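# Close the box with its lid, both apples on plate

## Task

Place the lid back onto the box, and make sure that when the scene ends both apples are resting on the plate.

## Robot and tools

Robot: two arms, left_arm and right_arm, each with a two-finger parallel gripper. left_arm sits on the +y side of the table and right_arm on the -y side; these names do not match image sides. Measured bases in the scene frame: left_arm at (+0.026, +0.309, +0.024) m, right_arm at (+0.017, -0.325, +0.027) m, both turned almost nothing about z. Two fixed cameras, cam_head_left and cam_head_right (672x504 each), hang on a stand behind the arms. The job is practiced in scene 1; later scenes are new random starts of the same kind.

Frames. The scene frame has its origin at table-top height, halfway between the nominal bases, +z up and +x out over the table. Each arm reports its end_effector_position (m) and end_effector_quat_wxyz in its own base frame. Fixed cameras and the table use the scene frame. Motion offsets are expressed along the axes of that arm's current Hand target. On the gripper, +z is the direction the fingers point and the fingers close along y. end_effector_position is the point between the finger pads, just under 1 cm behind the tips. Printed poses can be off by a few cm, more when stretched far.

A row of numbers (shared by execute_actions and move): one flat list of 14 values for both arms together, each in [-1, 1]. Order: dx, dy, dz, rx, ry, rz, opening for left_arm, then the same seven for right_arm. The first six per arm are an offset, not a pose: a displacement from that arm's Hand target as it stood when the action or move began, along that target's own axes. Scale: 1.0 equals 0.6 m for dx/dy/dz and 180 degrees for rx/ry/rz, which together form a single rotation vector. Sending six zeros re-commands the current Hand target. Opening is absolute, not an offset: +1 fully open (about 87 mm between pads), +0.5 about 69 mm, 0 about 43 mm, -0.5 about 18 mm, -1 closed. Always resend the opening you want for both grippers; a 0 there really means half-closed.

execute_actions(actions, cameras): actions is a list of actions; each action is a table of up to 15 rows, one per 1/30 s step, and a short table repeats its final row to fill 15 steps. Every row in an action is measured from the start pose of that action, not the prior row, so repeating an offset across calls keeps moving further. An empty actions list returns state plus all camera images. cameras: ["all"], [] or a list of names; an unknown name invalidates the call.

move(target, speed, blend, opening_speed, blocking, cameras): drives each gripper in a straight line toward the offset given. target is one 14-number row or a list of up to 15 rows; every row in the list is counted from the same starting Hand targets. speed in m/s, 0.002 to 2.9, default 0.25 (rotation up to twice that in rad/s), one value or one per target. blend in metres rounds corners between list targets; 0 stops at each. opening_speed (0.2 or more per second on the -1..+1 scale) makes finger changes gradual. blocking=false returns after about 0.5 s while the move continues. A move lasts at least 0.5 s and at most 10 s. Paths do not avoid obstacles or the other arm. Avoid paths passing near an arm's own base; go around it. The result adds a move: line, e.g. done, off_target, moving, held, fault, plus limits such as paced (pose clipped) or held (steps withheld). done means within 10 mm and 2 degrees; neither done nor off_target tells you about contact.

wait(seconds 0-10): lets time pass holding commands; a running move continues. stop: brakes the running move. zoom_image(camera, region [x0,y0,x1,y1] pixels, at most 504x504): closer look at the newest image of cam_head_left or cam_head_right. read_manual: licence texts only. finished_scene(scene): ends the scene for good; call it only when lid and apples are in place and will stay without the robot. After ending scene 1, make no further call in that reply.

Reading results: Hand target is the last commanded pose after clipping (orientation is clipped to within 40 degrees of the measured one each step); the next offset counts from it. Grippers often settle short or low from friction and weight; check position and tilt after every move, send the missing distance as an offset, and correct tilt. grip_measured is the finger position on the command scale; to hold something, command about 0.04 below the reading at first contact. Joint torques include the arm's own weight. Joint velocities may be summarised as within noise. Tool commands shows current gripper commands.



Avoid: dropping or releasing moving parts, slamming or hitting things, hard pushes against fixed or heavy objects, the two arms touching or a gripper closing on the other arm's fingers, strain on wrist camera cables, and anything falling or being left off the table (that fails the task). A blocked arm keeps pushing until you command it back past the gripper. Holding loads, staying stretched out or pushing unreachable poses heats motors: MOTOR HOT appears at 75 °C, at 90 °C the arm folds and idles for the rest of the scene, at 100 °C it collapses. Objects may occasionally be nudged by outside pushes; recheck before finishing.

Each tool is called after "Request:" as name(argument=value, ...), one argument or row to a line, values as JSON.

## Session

Request:
execute_actions(
  actions=[],
)

Request:
zoom_image(
  camera="cam_head_left",
  region=[100, 200, 520, 420],
)

Request:
zoom_image(
  camera="cam_head_right",
  region=[100, 200, 550, 420],
)

Scene clock: 0.00 s.
left_arm: end_effector_position=(+0.2365, +0.0059, +0.2093) grip_measured=+0.977 end_effector_quat_wxyz=(+0.467, +0.162, +0.868, -0.052) | right_arm: end_effector_position=(+0.2084, +0.0631, +0.1288) grip_measured=+0.992 end_effector_quat_wxyz=(+0.460, -0.146, +0.853, +0.200)
Joint positions: left_arm=[0.315 0.778 0.903 -0.814 0.496 0.446 0.988] | right_arm=[-0.168 0.568 0.492 -0.587 -0.63 -0.191 0.996]
Joint velocities: within noise
Joint torques (N m): no reading
Heat: left arm: 37 °C; right arm: 35 °C.
Hand target: left_arm +0.2390, +0.0066, +0.2161; +0.476, +0.164, +0.863, -0.048 | right_arm +0.2102, +0.0628, +0.1331; +0.465, -0.147, +0.850, +0.198
Tool commands: left_gripper/opening=+1.0 right_gripper/opening=+1.0

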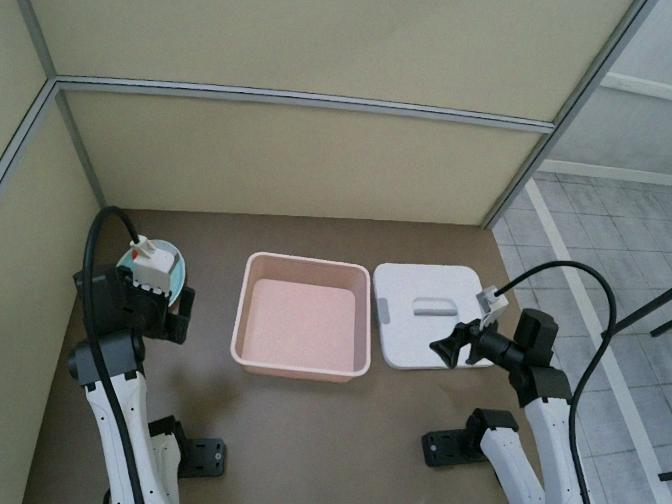

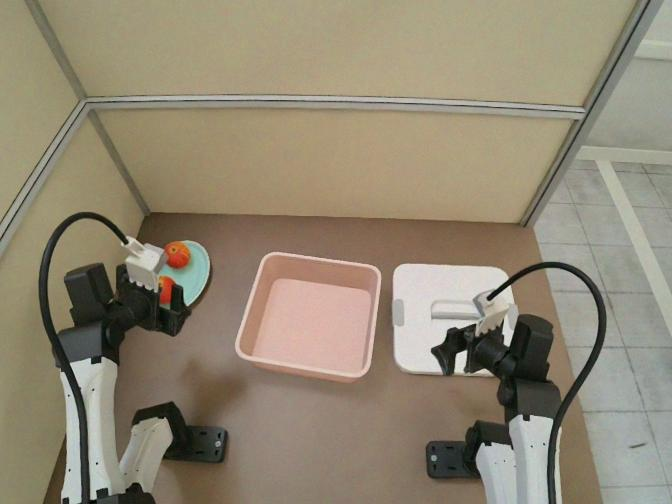

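Scaled by 1.200 from the camera's 672x504 image, which has a finer 960x720 frame.

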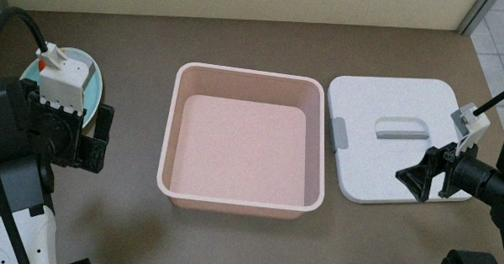

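Scaled by 1.120 from the camera's 672x504 image, which has a finer 960x720 frame.

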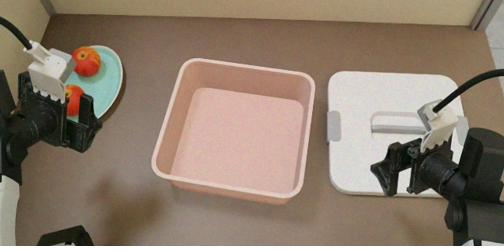

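Request:
move(
  target=[
    [0,0,0,0,0,0,1,-0.071,-0.2278,0.1093,-0.1337,0.3319,-0.3519,0.1],
    [0,0,0,0,0,0,1,0.096,-0.2672,0.2053,-0.1337,0.3319,-0.3519,0.1],
  ],
  speed=[0.35,0.08],
  cameras=["cam_head_left","cam_head_right"],
)

Request:
zoom_image(
  camera="cam_head_left",
  region=[370, 240, 520, 380],
)

Scene clock: 28.17 s.
left_arm: end_effector_position=(+0.2365, +0.0059, +0.2093) grip_measured=+0.977 end_effector_quat_wxyz=(+0.467, +0.162, +0.868, -0.052) | right_arm: end_effector_position=(+0.3389, -0.0243, -0.0048) grip_measured=+0.100 end_effector_quat_wxyz=(+0.000, +0.702, -0.712, -0.001)
Joint positions: left_arm=[0.315 0.778 0.903 -0.814 0.496 0.446 0.988] | right_arm=[0.05 1.941 1.228 -0.858 -0.002 -1.507 0.55]
Joint torques (N m): left_arm=[0.06 -0.47 7.31 1.84 0.18 0.03] | right_arm=[0.42 -7.35 3.78 0.41 0.03 -0.26]
Heat: left arm: 40 °C; right arm: 39 °C.
Hand target: left_arm +0.2390, +0.0066, +0.2161; +0.476, +0.164, +0.863, -0.048 | right_arm +0.3399, -0.0234, -0.0081; +0.000, +0.707, -0.707, +0.000
Off the commanded pose: left_arm 0.007 m, 1 deg | right_arm 0.003 m, 1 deg.
move: done

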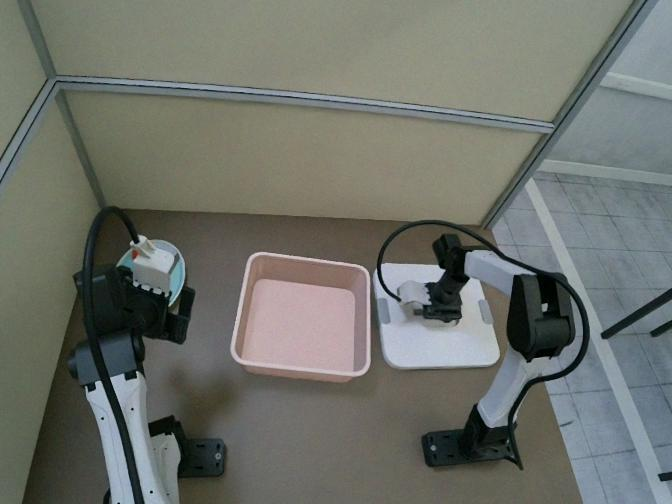

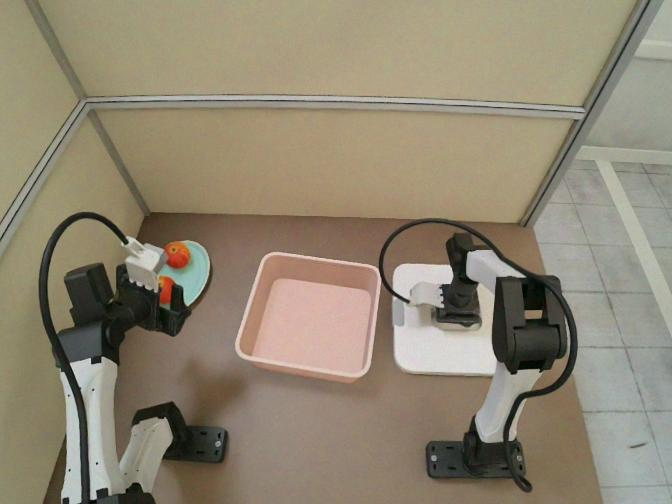

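Scaled by 3.360 from the camera's 672x504 image, which has a finer 960x720 frame.

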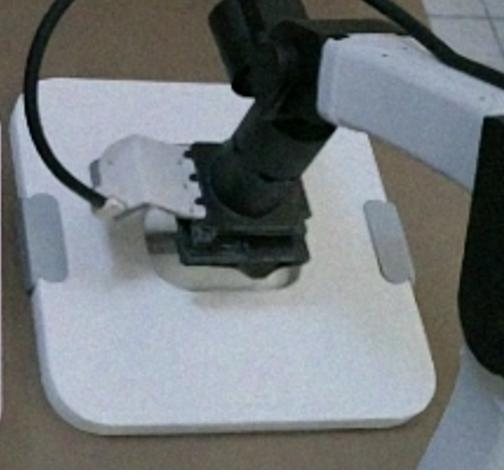

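Request:
move(
  target=[
    [0,0,0,0,0,0,1,0,0,0,0,0,0,-0.95],
    [0,0,0,0,0,0,1,0,0,-0.25,0,0,0,-0.95],
    [0,0,0,0,0,0,1,-0.6133,0.0367,-0.263,0,0,0.0444,-0.95],
    [0,0,0,0,0,0,1,-0.6133,0.0367,-0.195,0,0,0.0444,-0.95],
  ],
  speed=[0.05,0.15,0.25,0.1],
  blend=[0,0.03,0.02,0],
  opening_speed=1.5,
  cameras=["cam_head_left","cam_head_right"],
)

Request:
zoom_image(
  camera="cam_head_left",
  region=[190, 220, 410, 420],
)

Request:
zoom_image(
  camera="cam_head_right",
  region=[190, 220, 410, 420],
)

Scene clock: 41.07 s.
left_arm: end_effector_position=(+0.2365, +0.0059, +0.2093) grip_measured=+0.977 end_effector_quat_wxyz=(+0.467, +0.162, +0.868, -0.052) | right_arm: end_effector_position=(+0.3103, +0.3397, +0.1044) grip_measured=-0.698 end_effector_quat_wxyz=(+0.049, -0.663, +0.747, +0.005)
Joint positions: left_arm=[0.315 0.778 0.903 -0.814 0.496 0.446 0.988] | right_arm=[0.882 2.507 2.615 -1.58 0.005 -0.571 0.151]
Joint torques (N m): left_arm=[0.16 -0.57 7.31 1.85 0.19 0.03] | right_arm=[-0.53 -11.64 6.86 0.69 0.02 -0.11]
Heat: left arm: 41 °C; right arm: 38 °C.
Hand target: left_arm +0.2390, +0.0066, +0.2161; +0.476, +0.164, +0.863, -0.048 | right_arm +0.3176, +0.3446, +0.1087; +0.000, -0.656, +0.754, +0.000
Off the commanded pose: left_arm 0.007 m, 1 deg | right_arm 0.010 m, 6 deg.
joint read past its limit (right arm) — joint 4 (wrist pitch), lower limit.
joint sent to its limit (right arm) — joint 4 (wrist pitch), lower limit. The joint targets are off in orientation, not in position.
move: off_target (right_arm)

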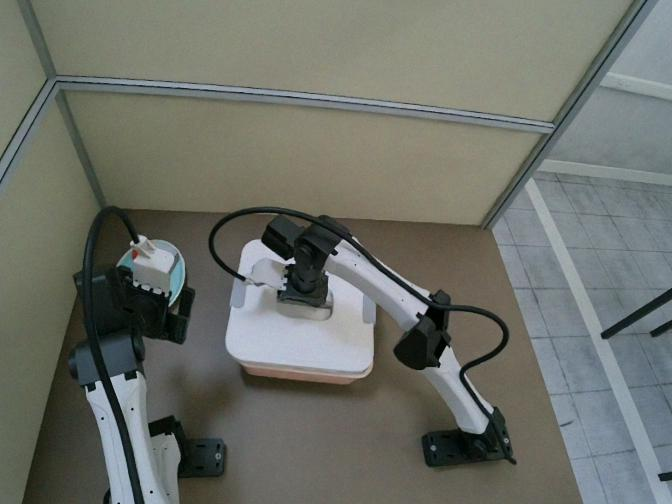

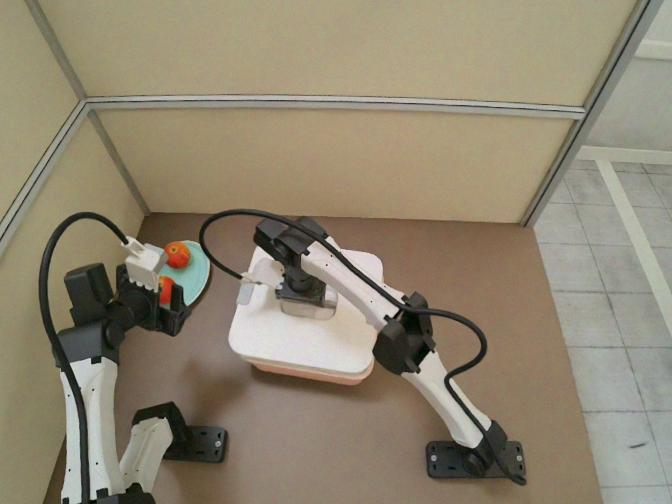

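Scaled by 2.291 from the camera's 672x504 image, which has a finer 960x720 frame.

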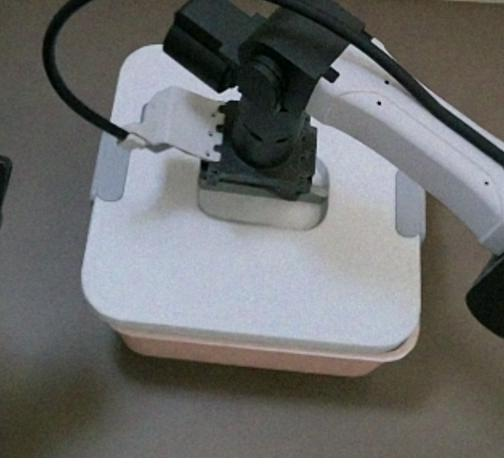

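Scaled by 2.291 from the camera's 672x504 image, which has a finer 960x720 frame.

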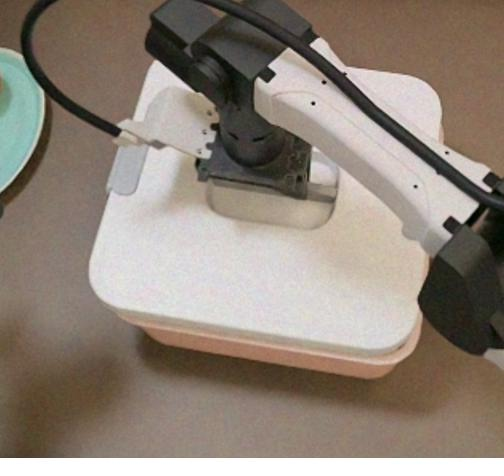

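Request:
move(
  target=[0,0,0,0,0,0,1,-0.0078,0.0088,0.026,0,0,0,-0.95],
  speed=0.04,
  cameras=["cam_head_left","cam_head_right"],
)

Request:
zoom_image(
  camera="cam_head_left",
  region=[190, 220, 410, 420],
)

Request:
zoom_image(
  camera="cam_head_right",
  region=[190, 220, 410, 420],
)

Scene clock: 55.40 s.
left_arm: end_effector_position=(+0.2365, +0.0059, +0.2093) grip_measured=+0.977 end_effector_quat_wxyz=(+0.467, +0.162, +0.868, -0.052) | right_arm: end_effector_position=(+0.3095, +0.3392, +0.0983) grip_measured=-0.696 end_effector_quat_wxyz=(+0.040, -0.661, +0.749, +0.004)
Joint positions: left_arm=[0.315 0.778 0.903 -0.814 0.496 0.446 0.988] | right_arm=[0.882 2.53 2.632 -1.593 0.005 -0.564 0.152]
Joint torques (N m): left_arm=[0.09 -0.51 7.36 1.86 0.18 0.03] | right_arm=[0.83 -10.24 6.12 0.83 0.04 -0.01]
Heat: left arm: 41 °C; right arm: 44 °C.
Hand target: left_arm +0.2390, +0.0066, +0.2161; +0.476, +0.164, +0.863, -0.048 | right_arm +0.3130, +0.3500, +0.0930; +0.000, -0.656, +0.754, +0.000
Off the commanded pose: left_arm 0.007 m, 1 deg | right_arm 0.012 m, 5 deg.
joint read past its limit (right arm) — joint 4 (wrist pitch), lower limit.
joint sent to its limit (right arm) — joint 4 (wrist pitch), lower limit. The joint targets are off in orientation, not in position.
move: off_target (right_arm)

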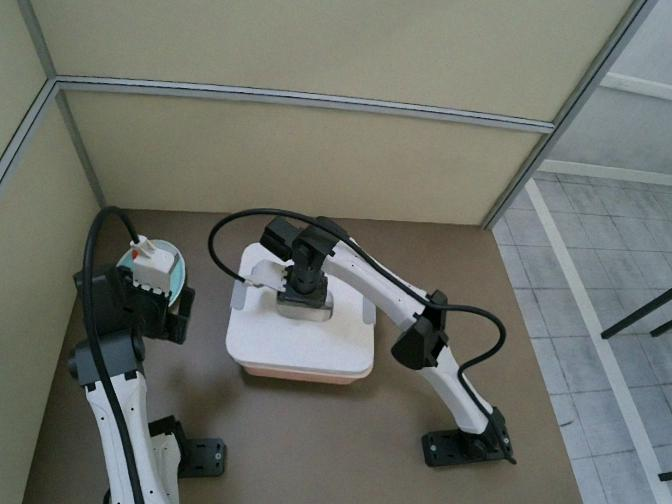

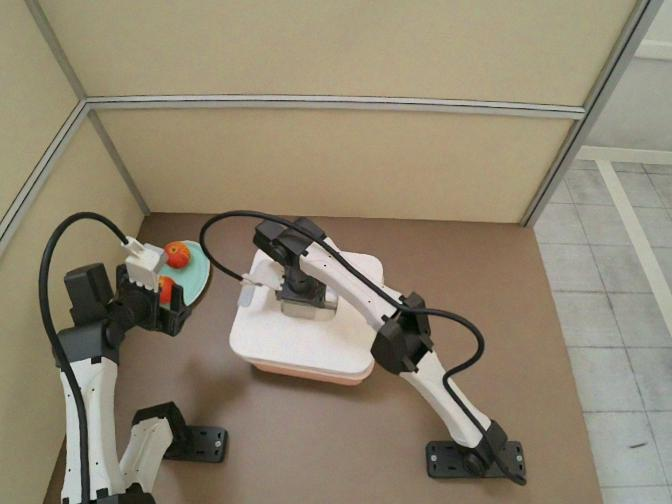

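Scaled by 2.291 from the camera's 672x504 image, which has a finer 960x720 frame.

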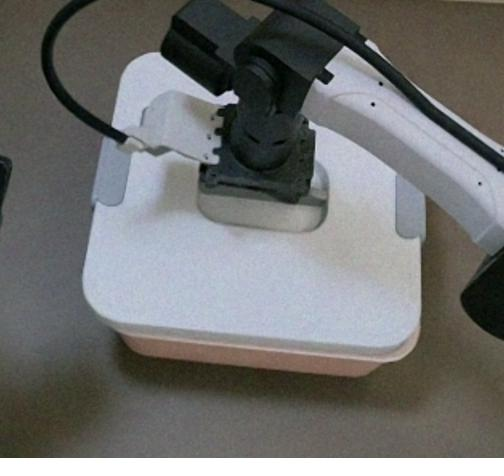

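Scaled by 2.291 from the camera's 672x504 image, which has a finer 960x720 frame.

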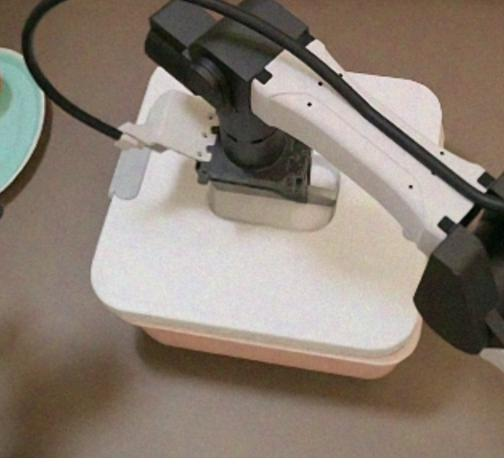

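Request:
move(
  target=[
    [0,0,0,0,0,0,1,0.009,0.0038,-0.042,0,0,0.0083,-0.95],
    [0,0,0,0,0,0,1,0.009,0.0038,0.015,0,0,0.0083,-0.95],
  ],
  speed=0.05,
  cameras=["cam_head_left","cam_head_right"],
)

Request:
zoom_image(
  camera="cam_head_left",
  region=[190, 220, 410, 420],
)

Request:
zoom_image(
  camera="cam_head_right",
  region=[190, 220, 410, 420],
)

Scene clock: 78.43 s.
left_arm: end_effector_position=(+0.2365, +0.0059, +0.2093) grip_measured=+0.977 end_effector_quat_wxyz=(+0.467, +0.162, +0.868, -0.052) | right_arm: end_effector_position=(+0.3078, +0.3381, +0.0981) grip_measured=-0.696 end_effector_quat_wxyz=(+0.037, -0.654, +0.756, +0.004)
Joint positions: left_arm=[0.315 0.778 0.903 -0.814 0.496 0.446 0.988] | right_arm=[0.882 2.527 2.625 -1.594 0.005 -0.546 0.152]
Joint torques (N m): left_arm=[0.16 -0.35 7.2 1.87 0.17 0.01] | right_arm=[0.35 -9.61 4.41 0.81 0.03 0.05]
Heat: left arm: 42 °C; right arm: 49 °C.
Hand target: left_arm +0.2390, +0.0066, +0.2161; +0.476, +0.164, +0.863, -0.048 | right_arm +0.3100, +0.3450, +0.0840; +0.000, -0.646, +0.763, +0.000
Off the commanded pose: left_arm 0.007 m, 1 deg | right_arm 0.016 m, 4 deg.
joint read past its limit (right arm) — joint 4 (wrist pitch), lower limit.
joint sent to its limit (right arm) — joint 4 (wrist pitch), lower limit. The joint targets are off in orientation, not in position.
move: off_target (right_arm)

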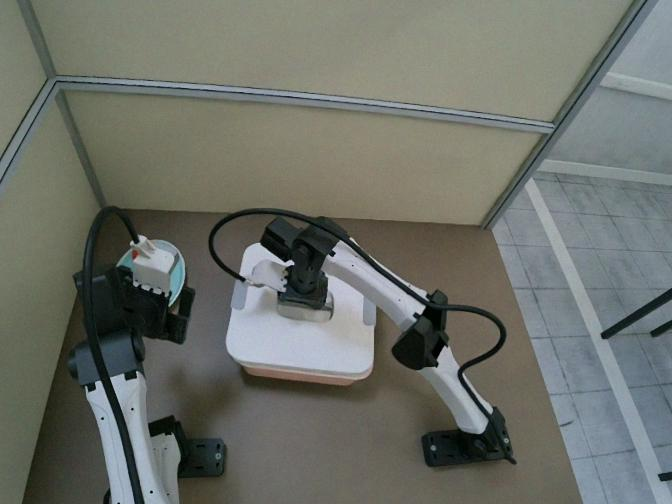

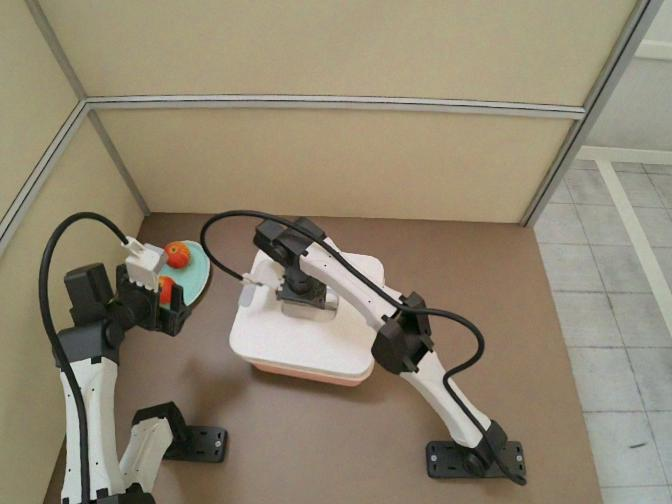

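Scaled by 2.291 from the camera's 672x504 image, which has a finer 960x720 frame.

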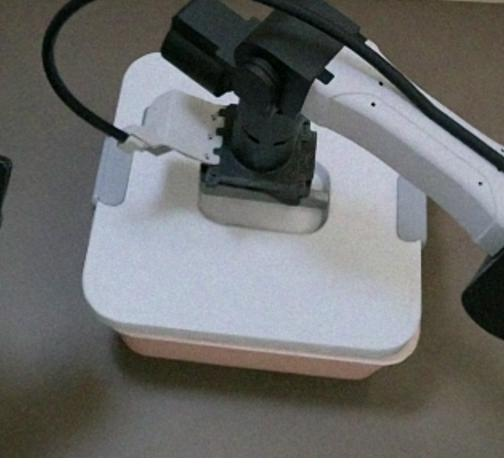

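Scaled by 2.291 from the camera's 672x504 image, which has a finer 960x720 frame.

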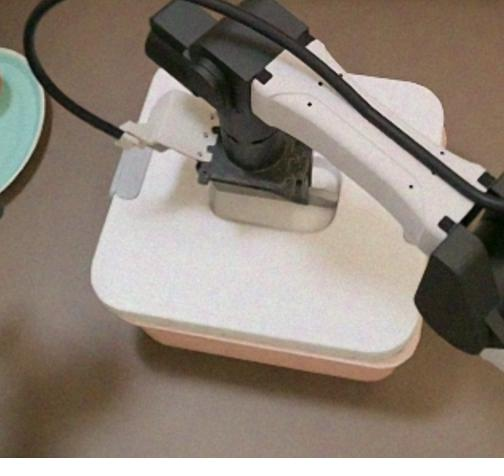

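Request:
move(
  target=[0,0,0,0,0,0,1,-0.008,0.002,0.022,0,0,0,-0.71],
  speed=0.03,
  cameras=["cam_head_left","cam_head_right"],
)

Request:
zoom_image(
  camera="cam_head_left",
  region=[190, 220, 410, 420],
)

Request:
zoom_image(
  camera="cam_head_right",
  region=[190, 220, 410, 420],
)

Scene clock: 94.50 s.
left_arm: end_effector_position=(+0.2365, +0.0059, +0.2093) grip_measured=+0.977 end_effector_quat_wxyz=(+0.467, +0.162, +0.868, -0.052) | right_arm: end_effector_position=(+0.3086, +0.3399, +0.0972) grip_measured=-0.696 end_effector_quat_wxyz=(+0.040, -0.651, +0.758, +0.001)
Joint positions: left_arm=[0.315 0.778 0.903 -0.814 0.496 0.446 0.988] | right_arm=[0.884 2.537 2.641 -1.596 0.011 -0.536 0.152]
Joint torques (N m): left_arm=[0.09 -0.53 7.2 1.82 0.21 0.05] | right_arm=[0.92 -7.19 5.18 0.83 -0.03 0.08]
Heat: left arm: 42 °C; right arm: 48 °C.
Hand target: left_arm +0.2390, +0.0066, +0.2161; +0.476, +0.164, +0.863, -0.048 | right_arm +0.3097, +0.3499, +0.0709; +0.000, -0.646, +0.763, +0.000
Off the commanded pose: left_arm 0.007 m, 1 deg | right_arm 0.028 m, 5 deg.
joint read past its limit (right arm) — joint 4 (wrist pitch), lower limit.
joint sent to its limit (right arm) — joint 4 (wrist pitch), lower limit. The joint targets are off in orientation, not in position.
move: off_target (right_arm)

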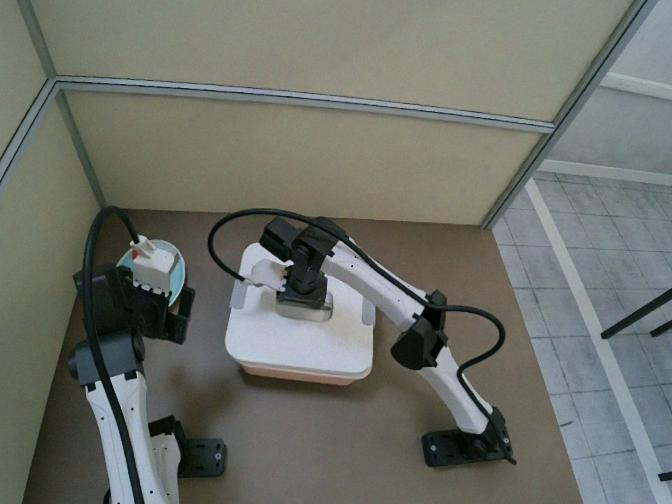

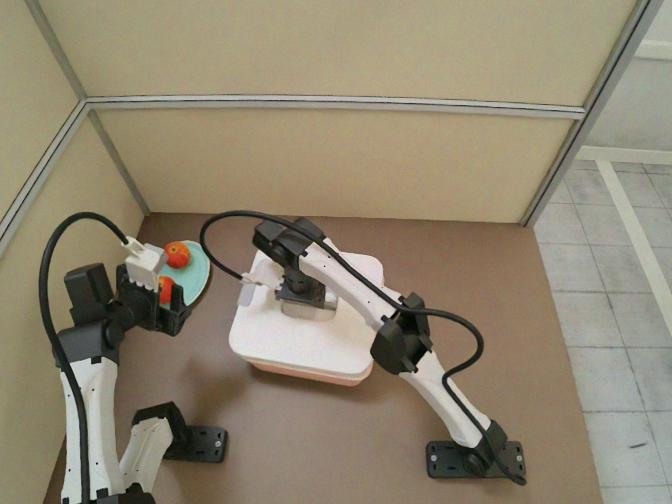

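Scaled by 2.291 from the camera's 672x504 image, which has a finer 960x720 frame.

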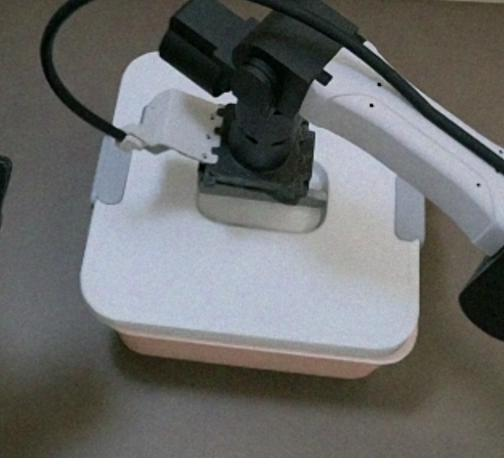

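Scaled by 2.291 from the camera's 672x504 image, which has a finer 960x720 frame.

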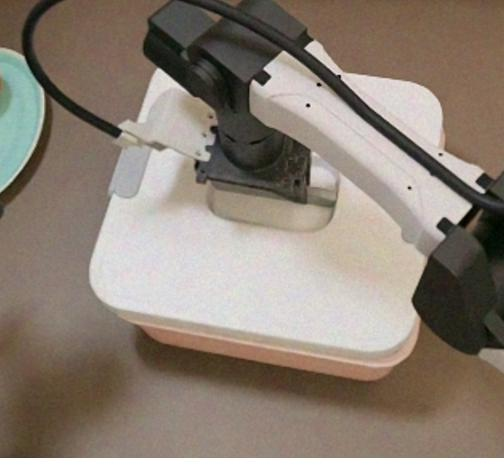

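Request:
move(
  target=[
    [0,0,0,0,0,0,1,0,0,-0.068,0,0,0,-0.95],
    [0,0,0,0,0,0,1,0.0234,0.0045,-0.068,0,0,0,-0.95],
    [0,0,0,0,0,0,1,0.0234,0.0045,-0.025,0,0,0,-0.95],
  ],
  speed=0.06,
  blend=[0.005,0.003,0],
  cameras=["cam_head_left","cam_head_right"],
)

Request:
zoom_image(
  camera="cam_head_left",
  region=[190, 220, 410, 420],
)

Request:
zoom_image(
  camera="cam_head_right",
  region=[190, 220, 410, 420],
)

Scene clock: 103.93 s.
left_arm: end_effector_position=(+0.2365, +0.0059, +0.2093) grip_measured=+0.977 end_effector_quat_wxyz=(+0.467, +0.162, +0.868, -0.052) | right_arm: end_effector_position=(+0.3031, +0.3346, +0.0978) grip_measured=-0.696 end_effector_quat_wxyz=(+0.030, -0.651, +0.758, +0.002)
Joint positions: left_arm=[0.315 0.778 0.903 -0.814 0.496 0.446 0.988] | right_arm=[0.884 2.502 2.575 -1.584 0.006 -0.535 0.152]
Joint torques (N m): left_arm=[0.05 -0.35 7.2 1.84 0.15 0.02] | right_arm=[-0.12 -10.24 3.58 0.66 0.01 -0.1]
Heat: left arm: 42 °C; right arm: 48 °C.
Hand target: left_arm +0.2390, +0.0066, +0.2161; +0.476, +0.164, +0.863, -0.048 | right_arm +0.3046, +0.3364, +0.0858; +0.000, -0.646, +0.763, +0.000
Off the commanded pose: left_arm 0.007 m, 1 deg | right_arm 0.012 m, 4 deg.
joint read past its limit (right arm) — joint 4 (wrist pitch), lower limit.
joint sent to its limit (right arm) — joint 4 (wrist pitch), lower limit. The joint targets are off in orientation, not in position.
move: off_target (right_arm)

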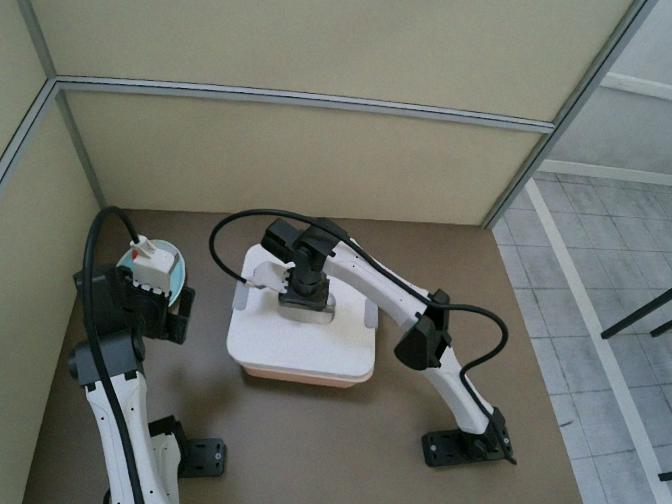

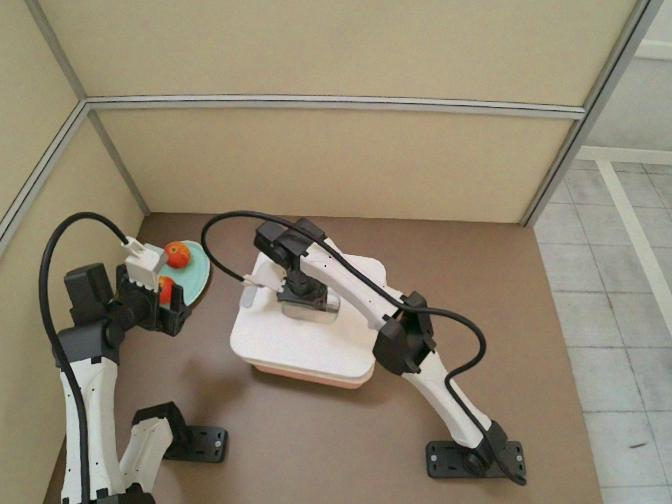

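Scaled by 2.291 from the camera's 672x504 image, which has a finer 960x720 frame.

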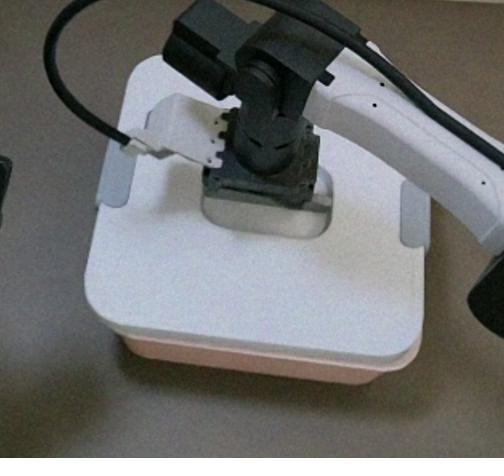

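Scaled by 2.291 from the camera's 672x504 image, which has a finer 960x720 frame.

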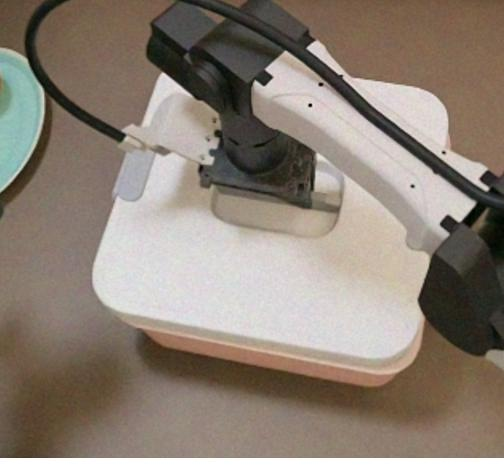

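Request:
move(
  target=[
    [0,0,0,0,0,0,1,0,0,-0.042,0,0,0,-0.95],
    [0,0,0,0,0,0,1,0.008,0.0172,-0.042,0,0,0,-0.95],
    [0,0,0,0,0,0,1,0.008,0.0172,0.003,0,0,0,-0.95],
  ],
  speed=0.06,
  blend=[0.005,0.003,0],
  cameras=["cam_head_left","cam_head_right"],
)

Request:
zoom_image(
  camera="cam_head_left",
  region=[190, 220, 410, 420],
)

Request:
zoom_image(
  camera="cam_head_right",
  region=[190, 220, 410, 420],
)

Scene clock: 109.17 s.
left_arm: end_effector_position=(+0.2365, +0.0059, +0.2093) grip_measured=+0.977 end_effector_quat_wxyz=(+0.467, +0.162, +0.868, -0.052) | right_arm: end_effector_position=(+0.2980, +0.3312, +0.0977) grip_measured=-0.696 end_effector_quat_wxyz=(+0.024, -0.649, +0.761, +0.002)
Joint positions: left_arm=[0.315 0.778 0.903 -0.814 0.496 0.446 0.988] | right_arm=[0.887 2.474 2.521 -1.571 0.005 -0.525 0.152]
Joint torques (N m): left_arm=[0.02 -0.58 7.3 1.84 0.17 0.07] | right_arm=[0.85 -9.8 3.58 0.51 -0.02 -0.03]
Heat: left arm: 42 °C; right arm: 49 °C.
Hand target: left_arm +0.2390, +0.0066, +0.2161; +0.476, +0.164, +0.863, -0.048 | right_arm +0.2937, +0.3334, +0.0841; +0.000, -0.647, +0.763, +0.000
Off the commanded pose: left_arm 0.007 m, 1 deg | right_arm 0.014 m, 3 deg.
joint read past its limit (right arm) — joint 4 (wrist pitch), lower limit.
joint sent to its limit (right arm) — joint 4 (wrist pitch), lower limit. The joint targets still meet the commanded pose.
move: off_target (right_arm)

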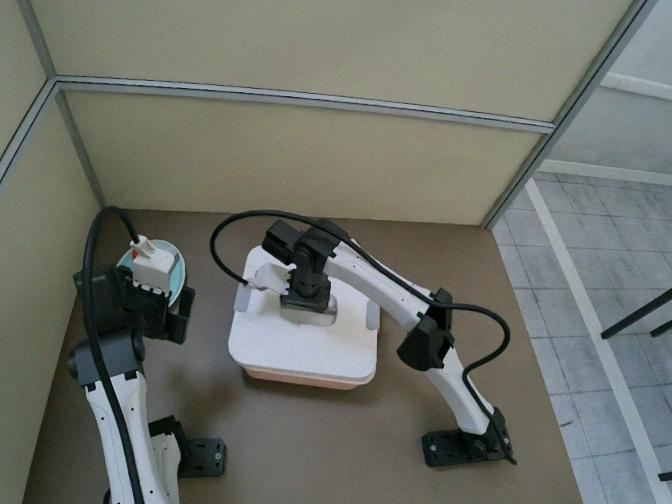

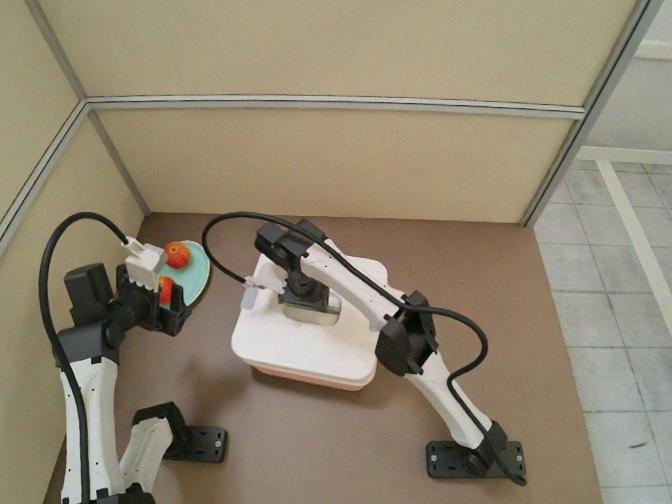

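Scaled by 2.291 from the camera's 672x504 image, which has a finer 960x720 frame.

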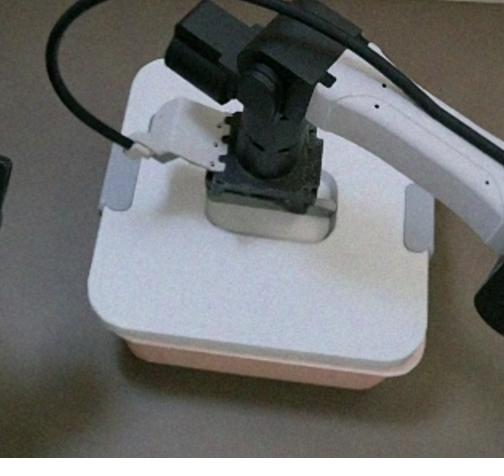

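Scaled by 2.291 from the camera's 672x504 image, which has a finer 960x720 frame.

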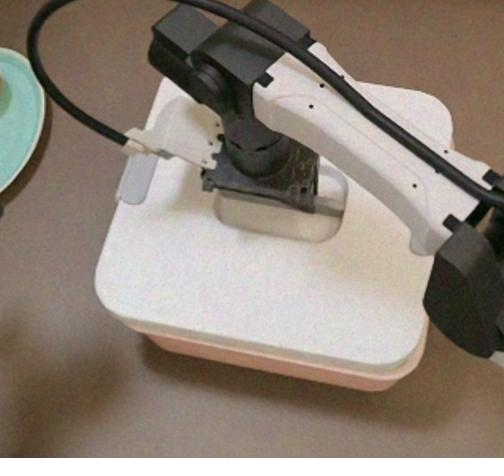

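Request:
move(
  target=[0,0,0,0,0,0,1,0,0,-0.085,0,0,0,-0.95],
  speed=0.08,
  cameras=["cam_head_left","cam_head_right"],
)

Request:
zoom_image(
  camera="cam_head_left",
  region=[190, 220, 410, 420],
)

Request:
zoom_image(
  camera="cam_head_right",
  region=[190, 220, 410, 420],
)

Scene clock: 118.23 s.
left_arm: end_effector_position=(+0.2365, +0.0059, +0.2093) grip_measured=+0.977 end_effector_quat_wxyz=(+0.467, +0.162, +0.868, -0.052) | right_arm: end_effector_position=(+0.2948, +0.3320, +0.1103) grip_measured=-0.698 end_effector_quat_wxyz=(+0.036, -0.649, +0.760, +0.005)
Joint positions: left_arm=[0.315 0.778 0.903 -0.814 0.496 0.446 0.988] | right_arm=[0.893 2.436 2.507 -1.568 0.003 -0.522 0.151]
Joint torques (N m): left_arm=[0.31 -0.38 7.32 1.84 0.24 0.01] | right_arm=[0.53 -16.02 4.7 0.57 0.08 -0.15]
Heat: left arm: 42 °C; right arm: 51 °C.
Hand target: left_arm +0.2390, +0.0066, +0.2161; +0.476, +0.164, +0.863, -0.048 | right_arm +0.2937, +0.3335, +0.1351; +0.000, -0.647, +0.763, +0.000
Off the commanded pose: left_arm 0.007 m, 1 deg | right_arm 0.025 m, 4 deg.
joint read past its limit (right arm) — joint 4 (wrist pitch), lower limit.
joint sent to its limit (right arm) — joint 4 (wrist pitch), lower limit. The joint targets are off in orientation, not in position.
move: off_target (right_arm)

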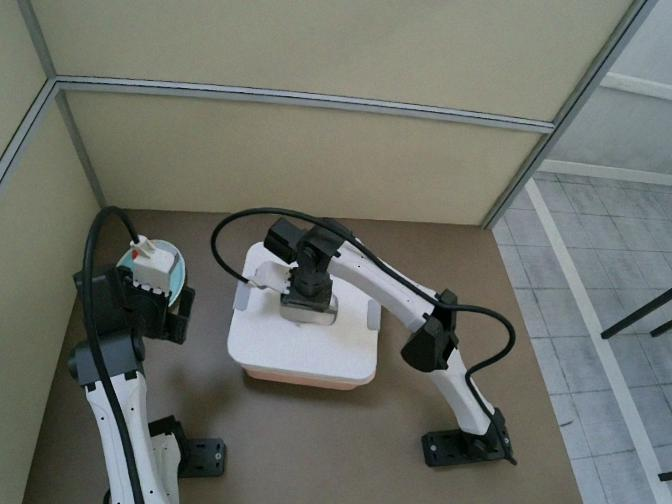

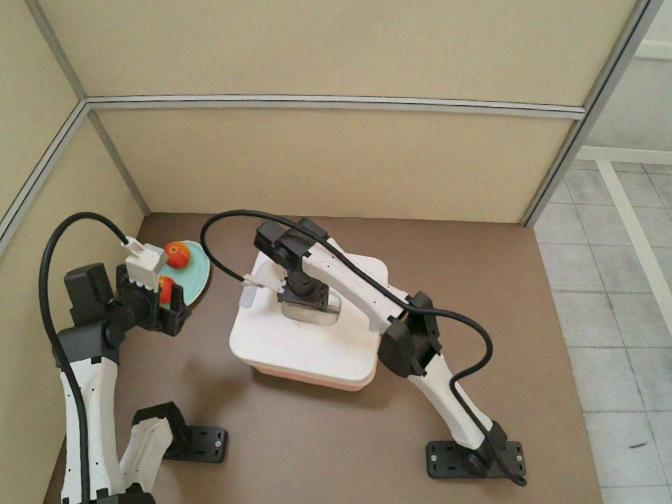

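Scaled by 2.291 from the camera's 672x504 image, which has a finer 960x720 frame.

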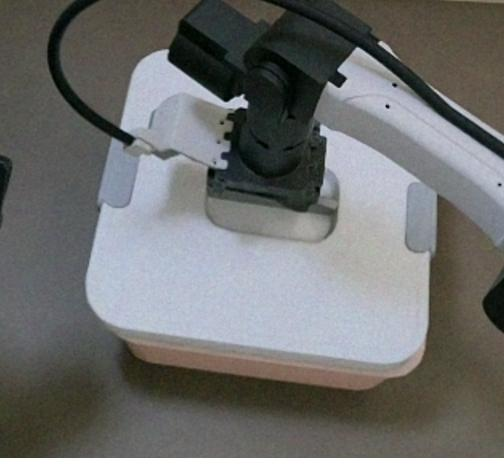

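Scaled by 2.291 from the camera's 672x504 image, which has a finer 960x720 frame.

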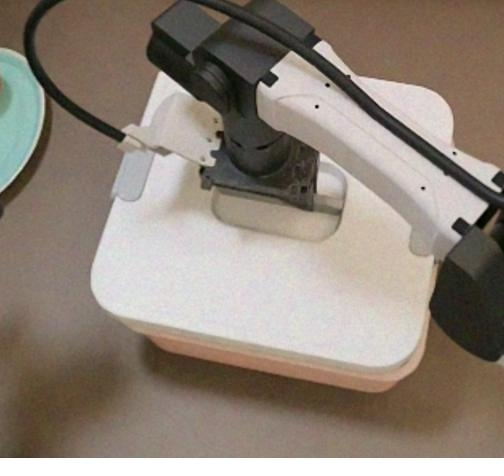

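Request:
move(
  target=[
    [0,0,0,0,0,0,1,0,0,0.07,0,0,0,-0.95],
    [0,0,0,0,0,0,1,-0.004,-0.004,0.07,0,0,0,-0.95],
  ],
  speed=0.04,
  cameras=["cam_head_left","cam_head_right"],
)

Request:
zoom_image(
  camera="cam_head_left",
  region=[310, 340, 390, 400],
)

Request:
zoom_image(
  camera="cam_head_left",
  region=[215, 330, 295, 390],
)

Request:
zoom_image(
  camera="cam_head_right",
  region=[330, 240, 410, 400],
)

Scene clock: 126.70 s.
left_arm: end_effector_position=(+0.2365, +0.0059, +0.2093) grip_measured=+0.977 end_effector_quat_wxyz=(+0.467, +0.162, +0.868, -0.052) | right_arm: end_effector_position=(+0.2941, +0.3321, +0.0982) grip_measured=-0.698 end_effector_quat_wxyz=(+0.022, -0.648, +0.761, +0.004)
Joint positions: left_arm=[0.315 0.778 0.903 -0.814 0.496 0.446 0.988] | right_arm=[0.893 2.465 2.507 -1.568 0 -0.518 0.151]
Joint torques (N m): left_arm=[0.03 -0.44 7.28 1.87 0.13 0.03] | right_arm=[0.23 -9.99 5.91 0.5 0.05 -0.11]
Heat: left arm: 42 °C; right arm: 53 °C.
Hand target: left_arm +0.2390, +0.0066, +0.2161; +0.476, +0.164, +0.863, -0.048 | right_arm +0.2964, +0.3355, +0.0931; +0.000, -0.647, +0.763, +0.000
Off the commanded pose: left_arm 0.007 m, 1 deg | right_arm 0.006 m, 3 deg.
joint read past its limit (right arm) — joint 4 (wrist pitch), lower limit.
joint sent to its limit (right arm) — joint 4 (wrist pitch), lower limit. The joint targets are off in orientation, not in position.
move: off_target (right_arm)

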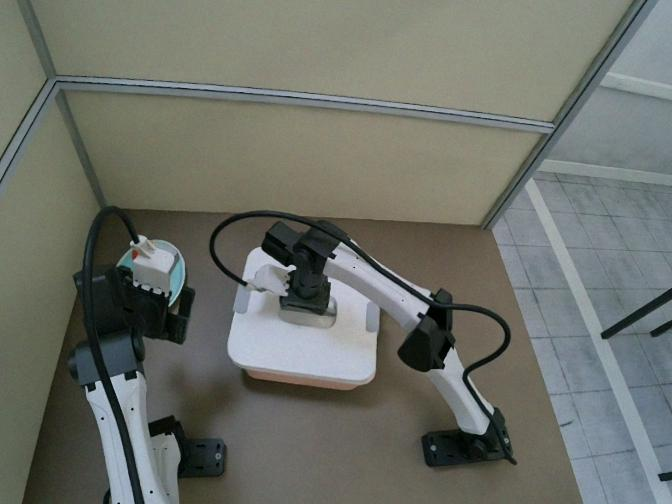

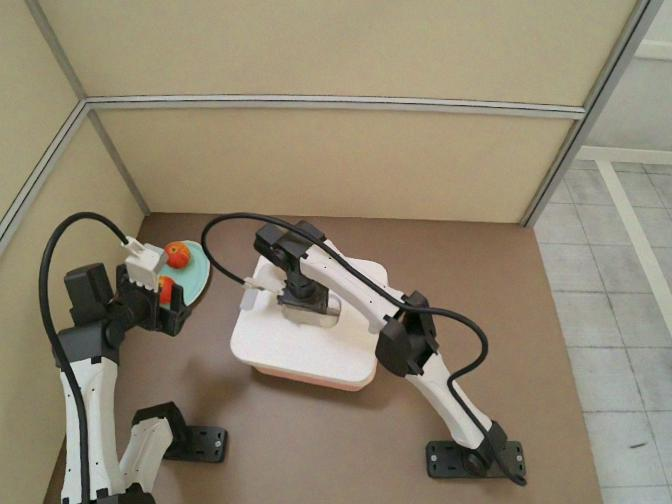

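Scaled by 6.300 from the camera's 672x504 image, which has a finer 960x720 frame.

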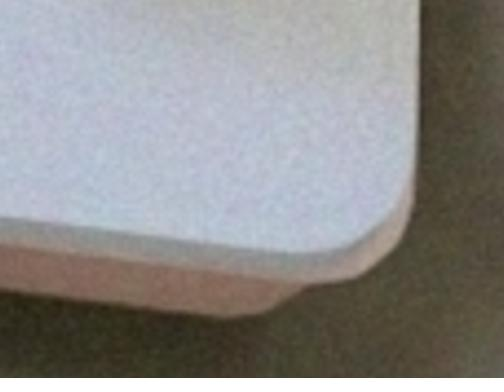

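Scaled by 6.300 from the camera's 672x504 image, which has a finer 960x720 frame.

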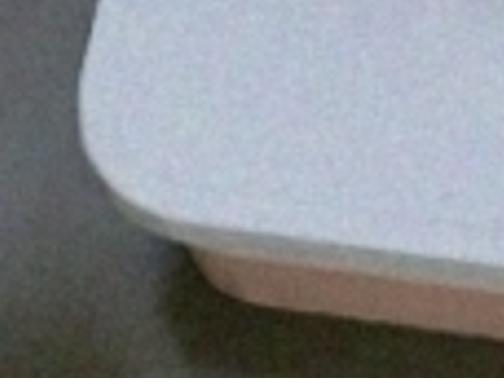

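Scaled by 3.150 from the camera's 672x504 image, which has a finer 960x720 frame.

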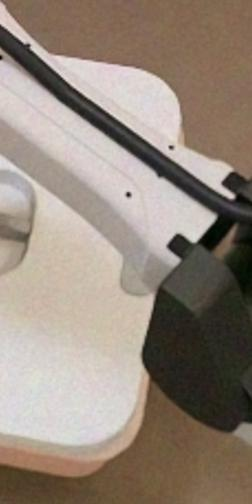

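Request:
move(
  target=[
    [0,0,0,0,0,0,1,0,0,0,0,0,0,-0.2],
    [0,0,0,0,0,0,1,0,0,-0.09,0,0,0,0.1],
    [0,0,0,0,0,0,1,0.4,0,-0.12,0,0,0,0.1],
  ],
  speed=[0.05,0.1,0.35],
  blend=[0,0.01,0],
  opening_speed=0.6,
  cameras=["cam_head_left","cam_head_right"],
)

Request:
zoom_image(
  camera="cam_head_left",
  region=[200, 230, 400, 410],
)

Request:
zoom_image(
  camera="cam_head_right",
  region=[200, 230, 400, 410],
)

Scene clock: 137.23 s.
left_arm: end_effector_position=(+0.2365, +0.0059, +0.2093) grip_measured=+0.977 end_effector_quat_wxyz=(+0.467, +0.162, +0.868, -0.052) | right_arm: end_effector_position=(+0.2595, +0.0986, +0.1610) grip_measured=+0.100 end_effector_quat_wxyz=(-0.010, -0.643, +0.766, -0.002)
Joint positions: left_arm=[0.315 0.778 0.903 -0.814 0.496 0.446 0.988] | right_arm=[0.487 1.707 1.604 -1.486 0.008 -0.909 0.55]
Joint torques (N m): left_arm=[0.24 -0.4 7.17 1.83 0.15 0.02] | right_arm=[0.05 -8.58 4.01 0.31 -0.08 -0.28]
Heat: left arm: 42 °C; right arm: 54 °C.
Hand target: left_arm +0.2390, +0.0066, +0.2161; +0.476, +0.164, +0.863, -0.048 | right_arm +0.2571, +0.0988, +0.1653; +0.000, -0.647, +0.763, +0.000
Off the commanded pose: left_arm 0.007 m, 1 deg | right_arm 0.005 m, 1 deg.
move: done; blend cut to 0 m at target 2; target 2's new opening was sent with right_arm's hand 0.020 m and 7 deg from that target

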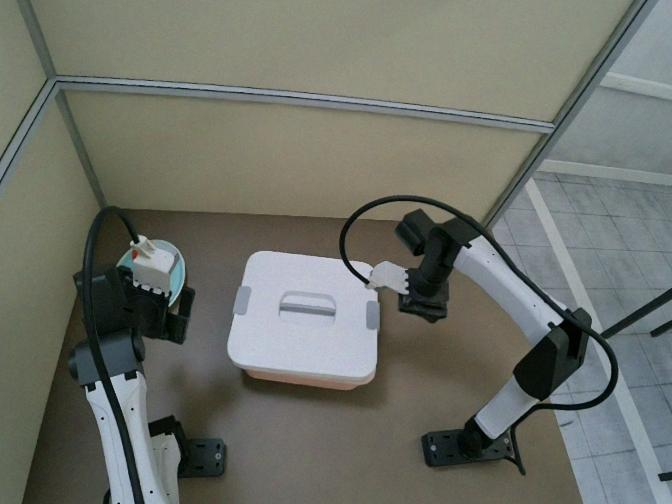

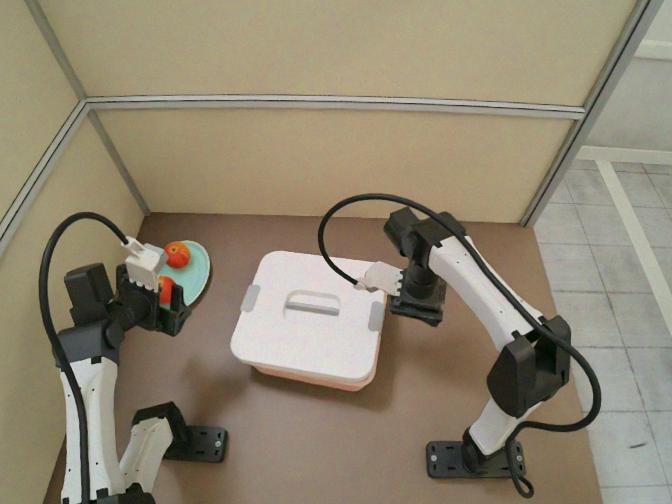

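Scaled by 2.520 from the camera's 672x504 image, which has a finer 960x720 frame.

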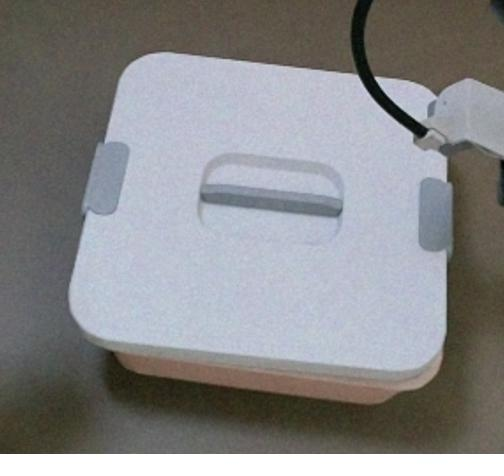

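Scaled by 2.520 from the camera's 672x504 image, which has a finer 960x720 frame.

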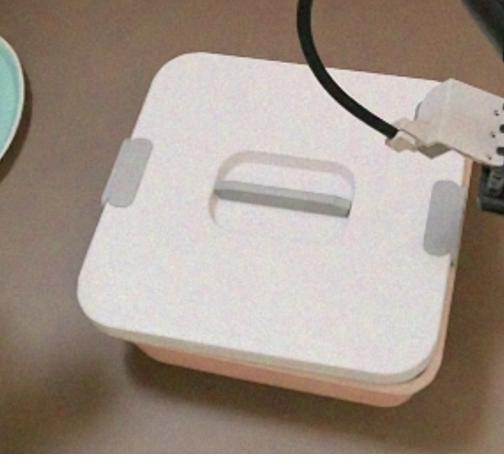

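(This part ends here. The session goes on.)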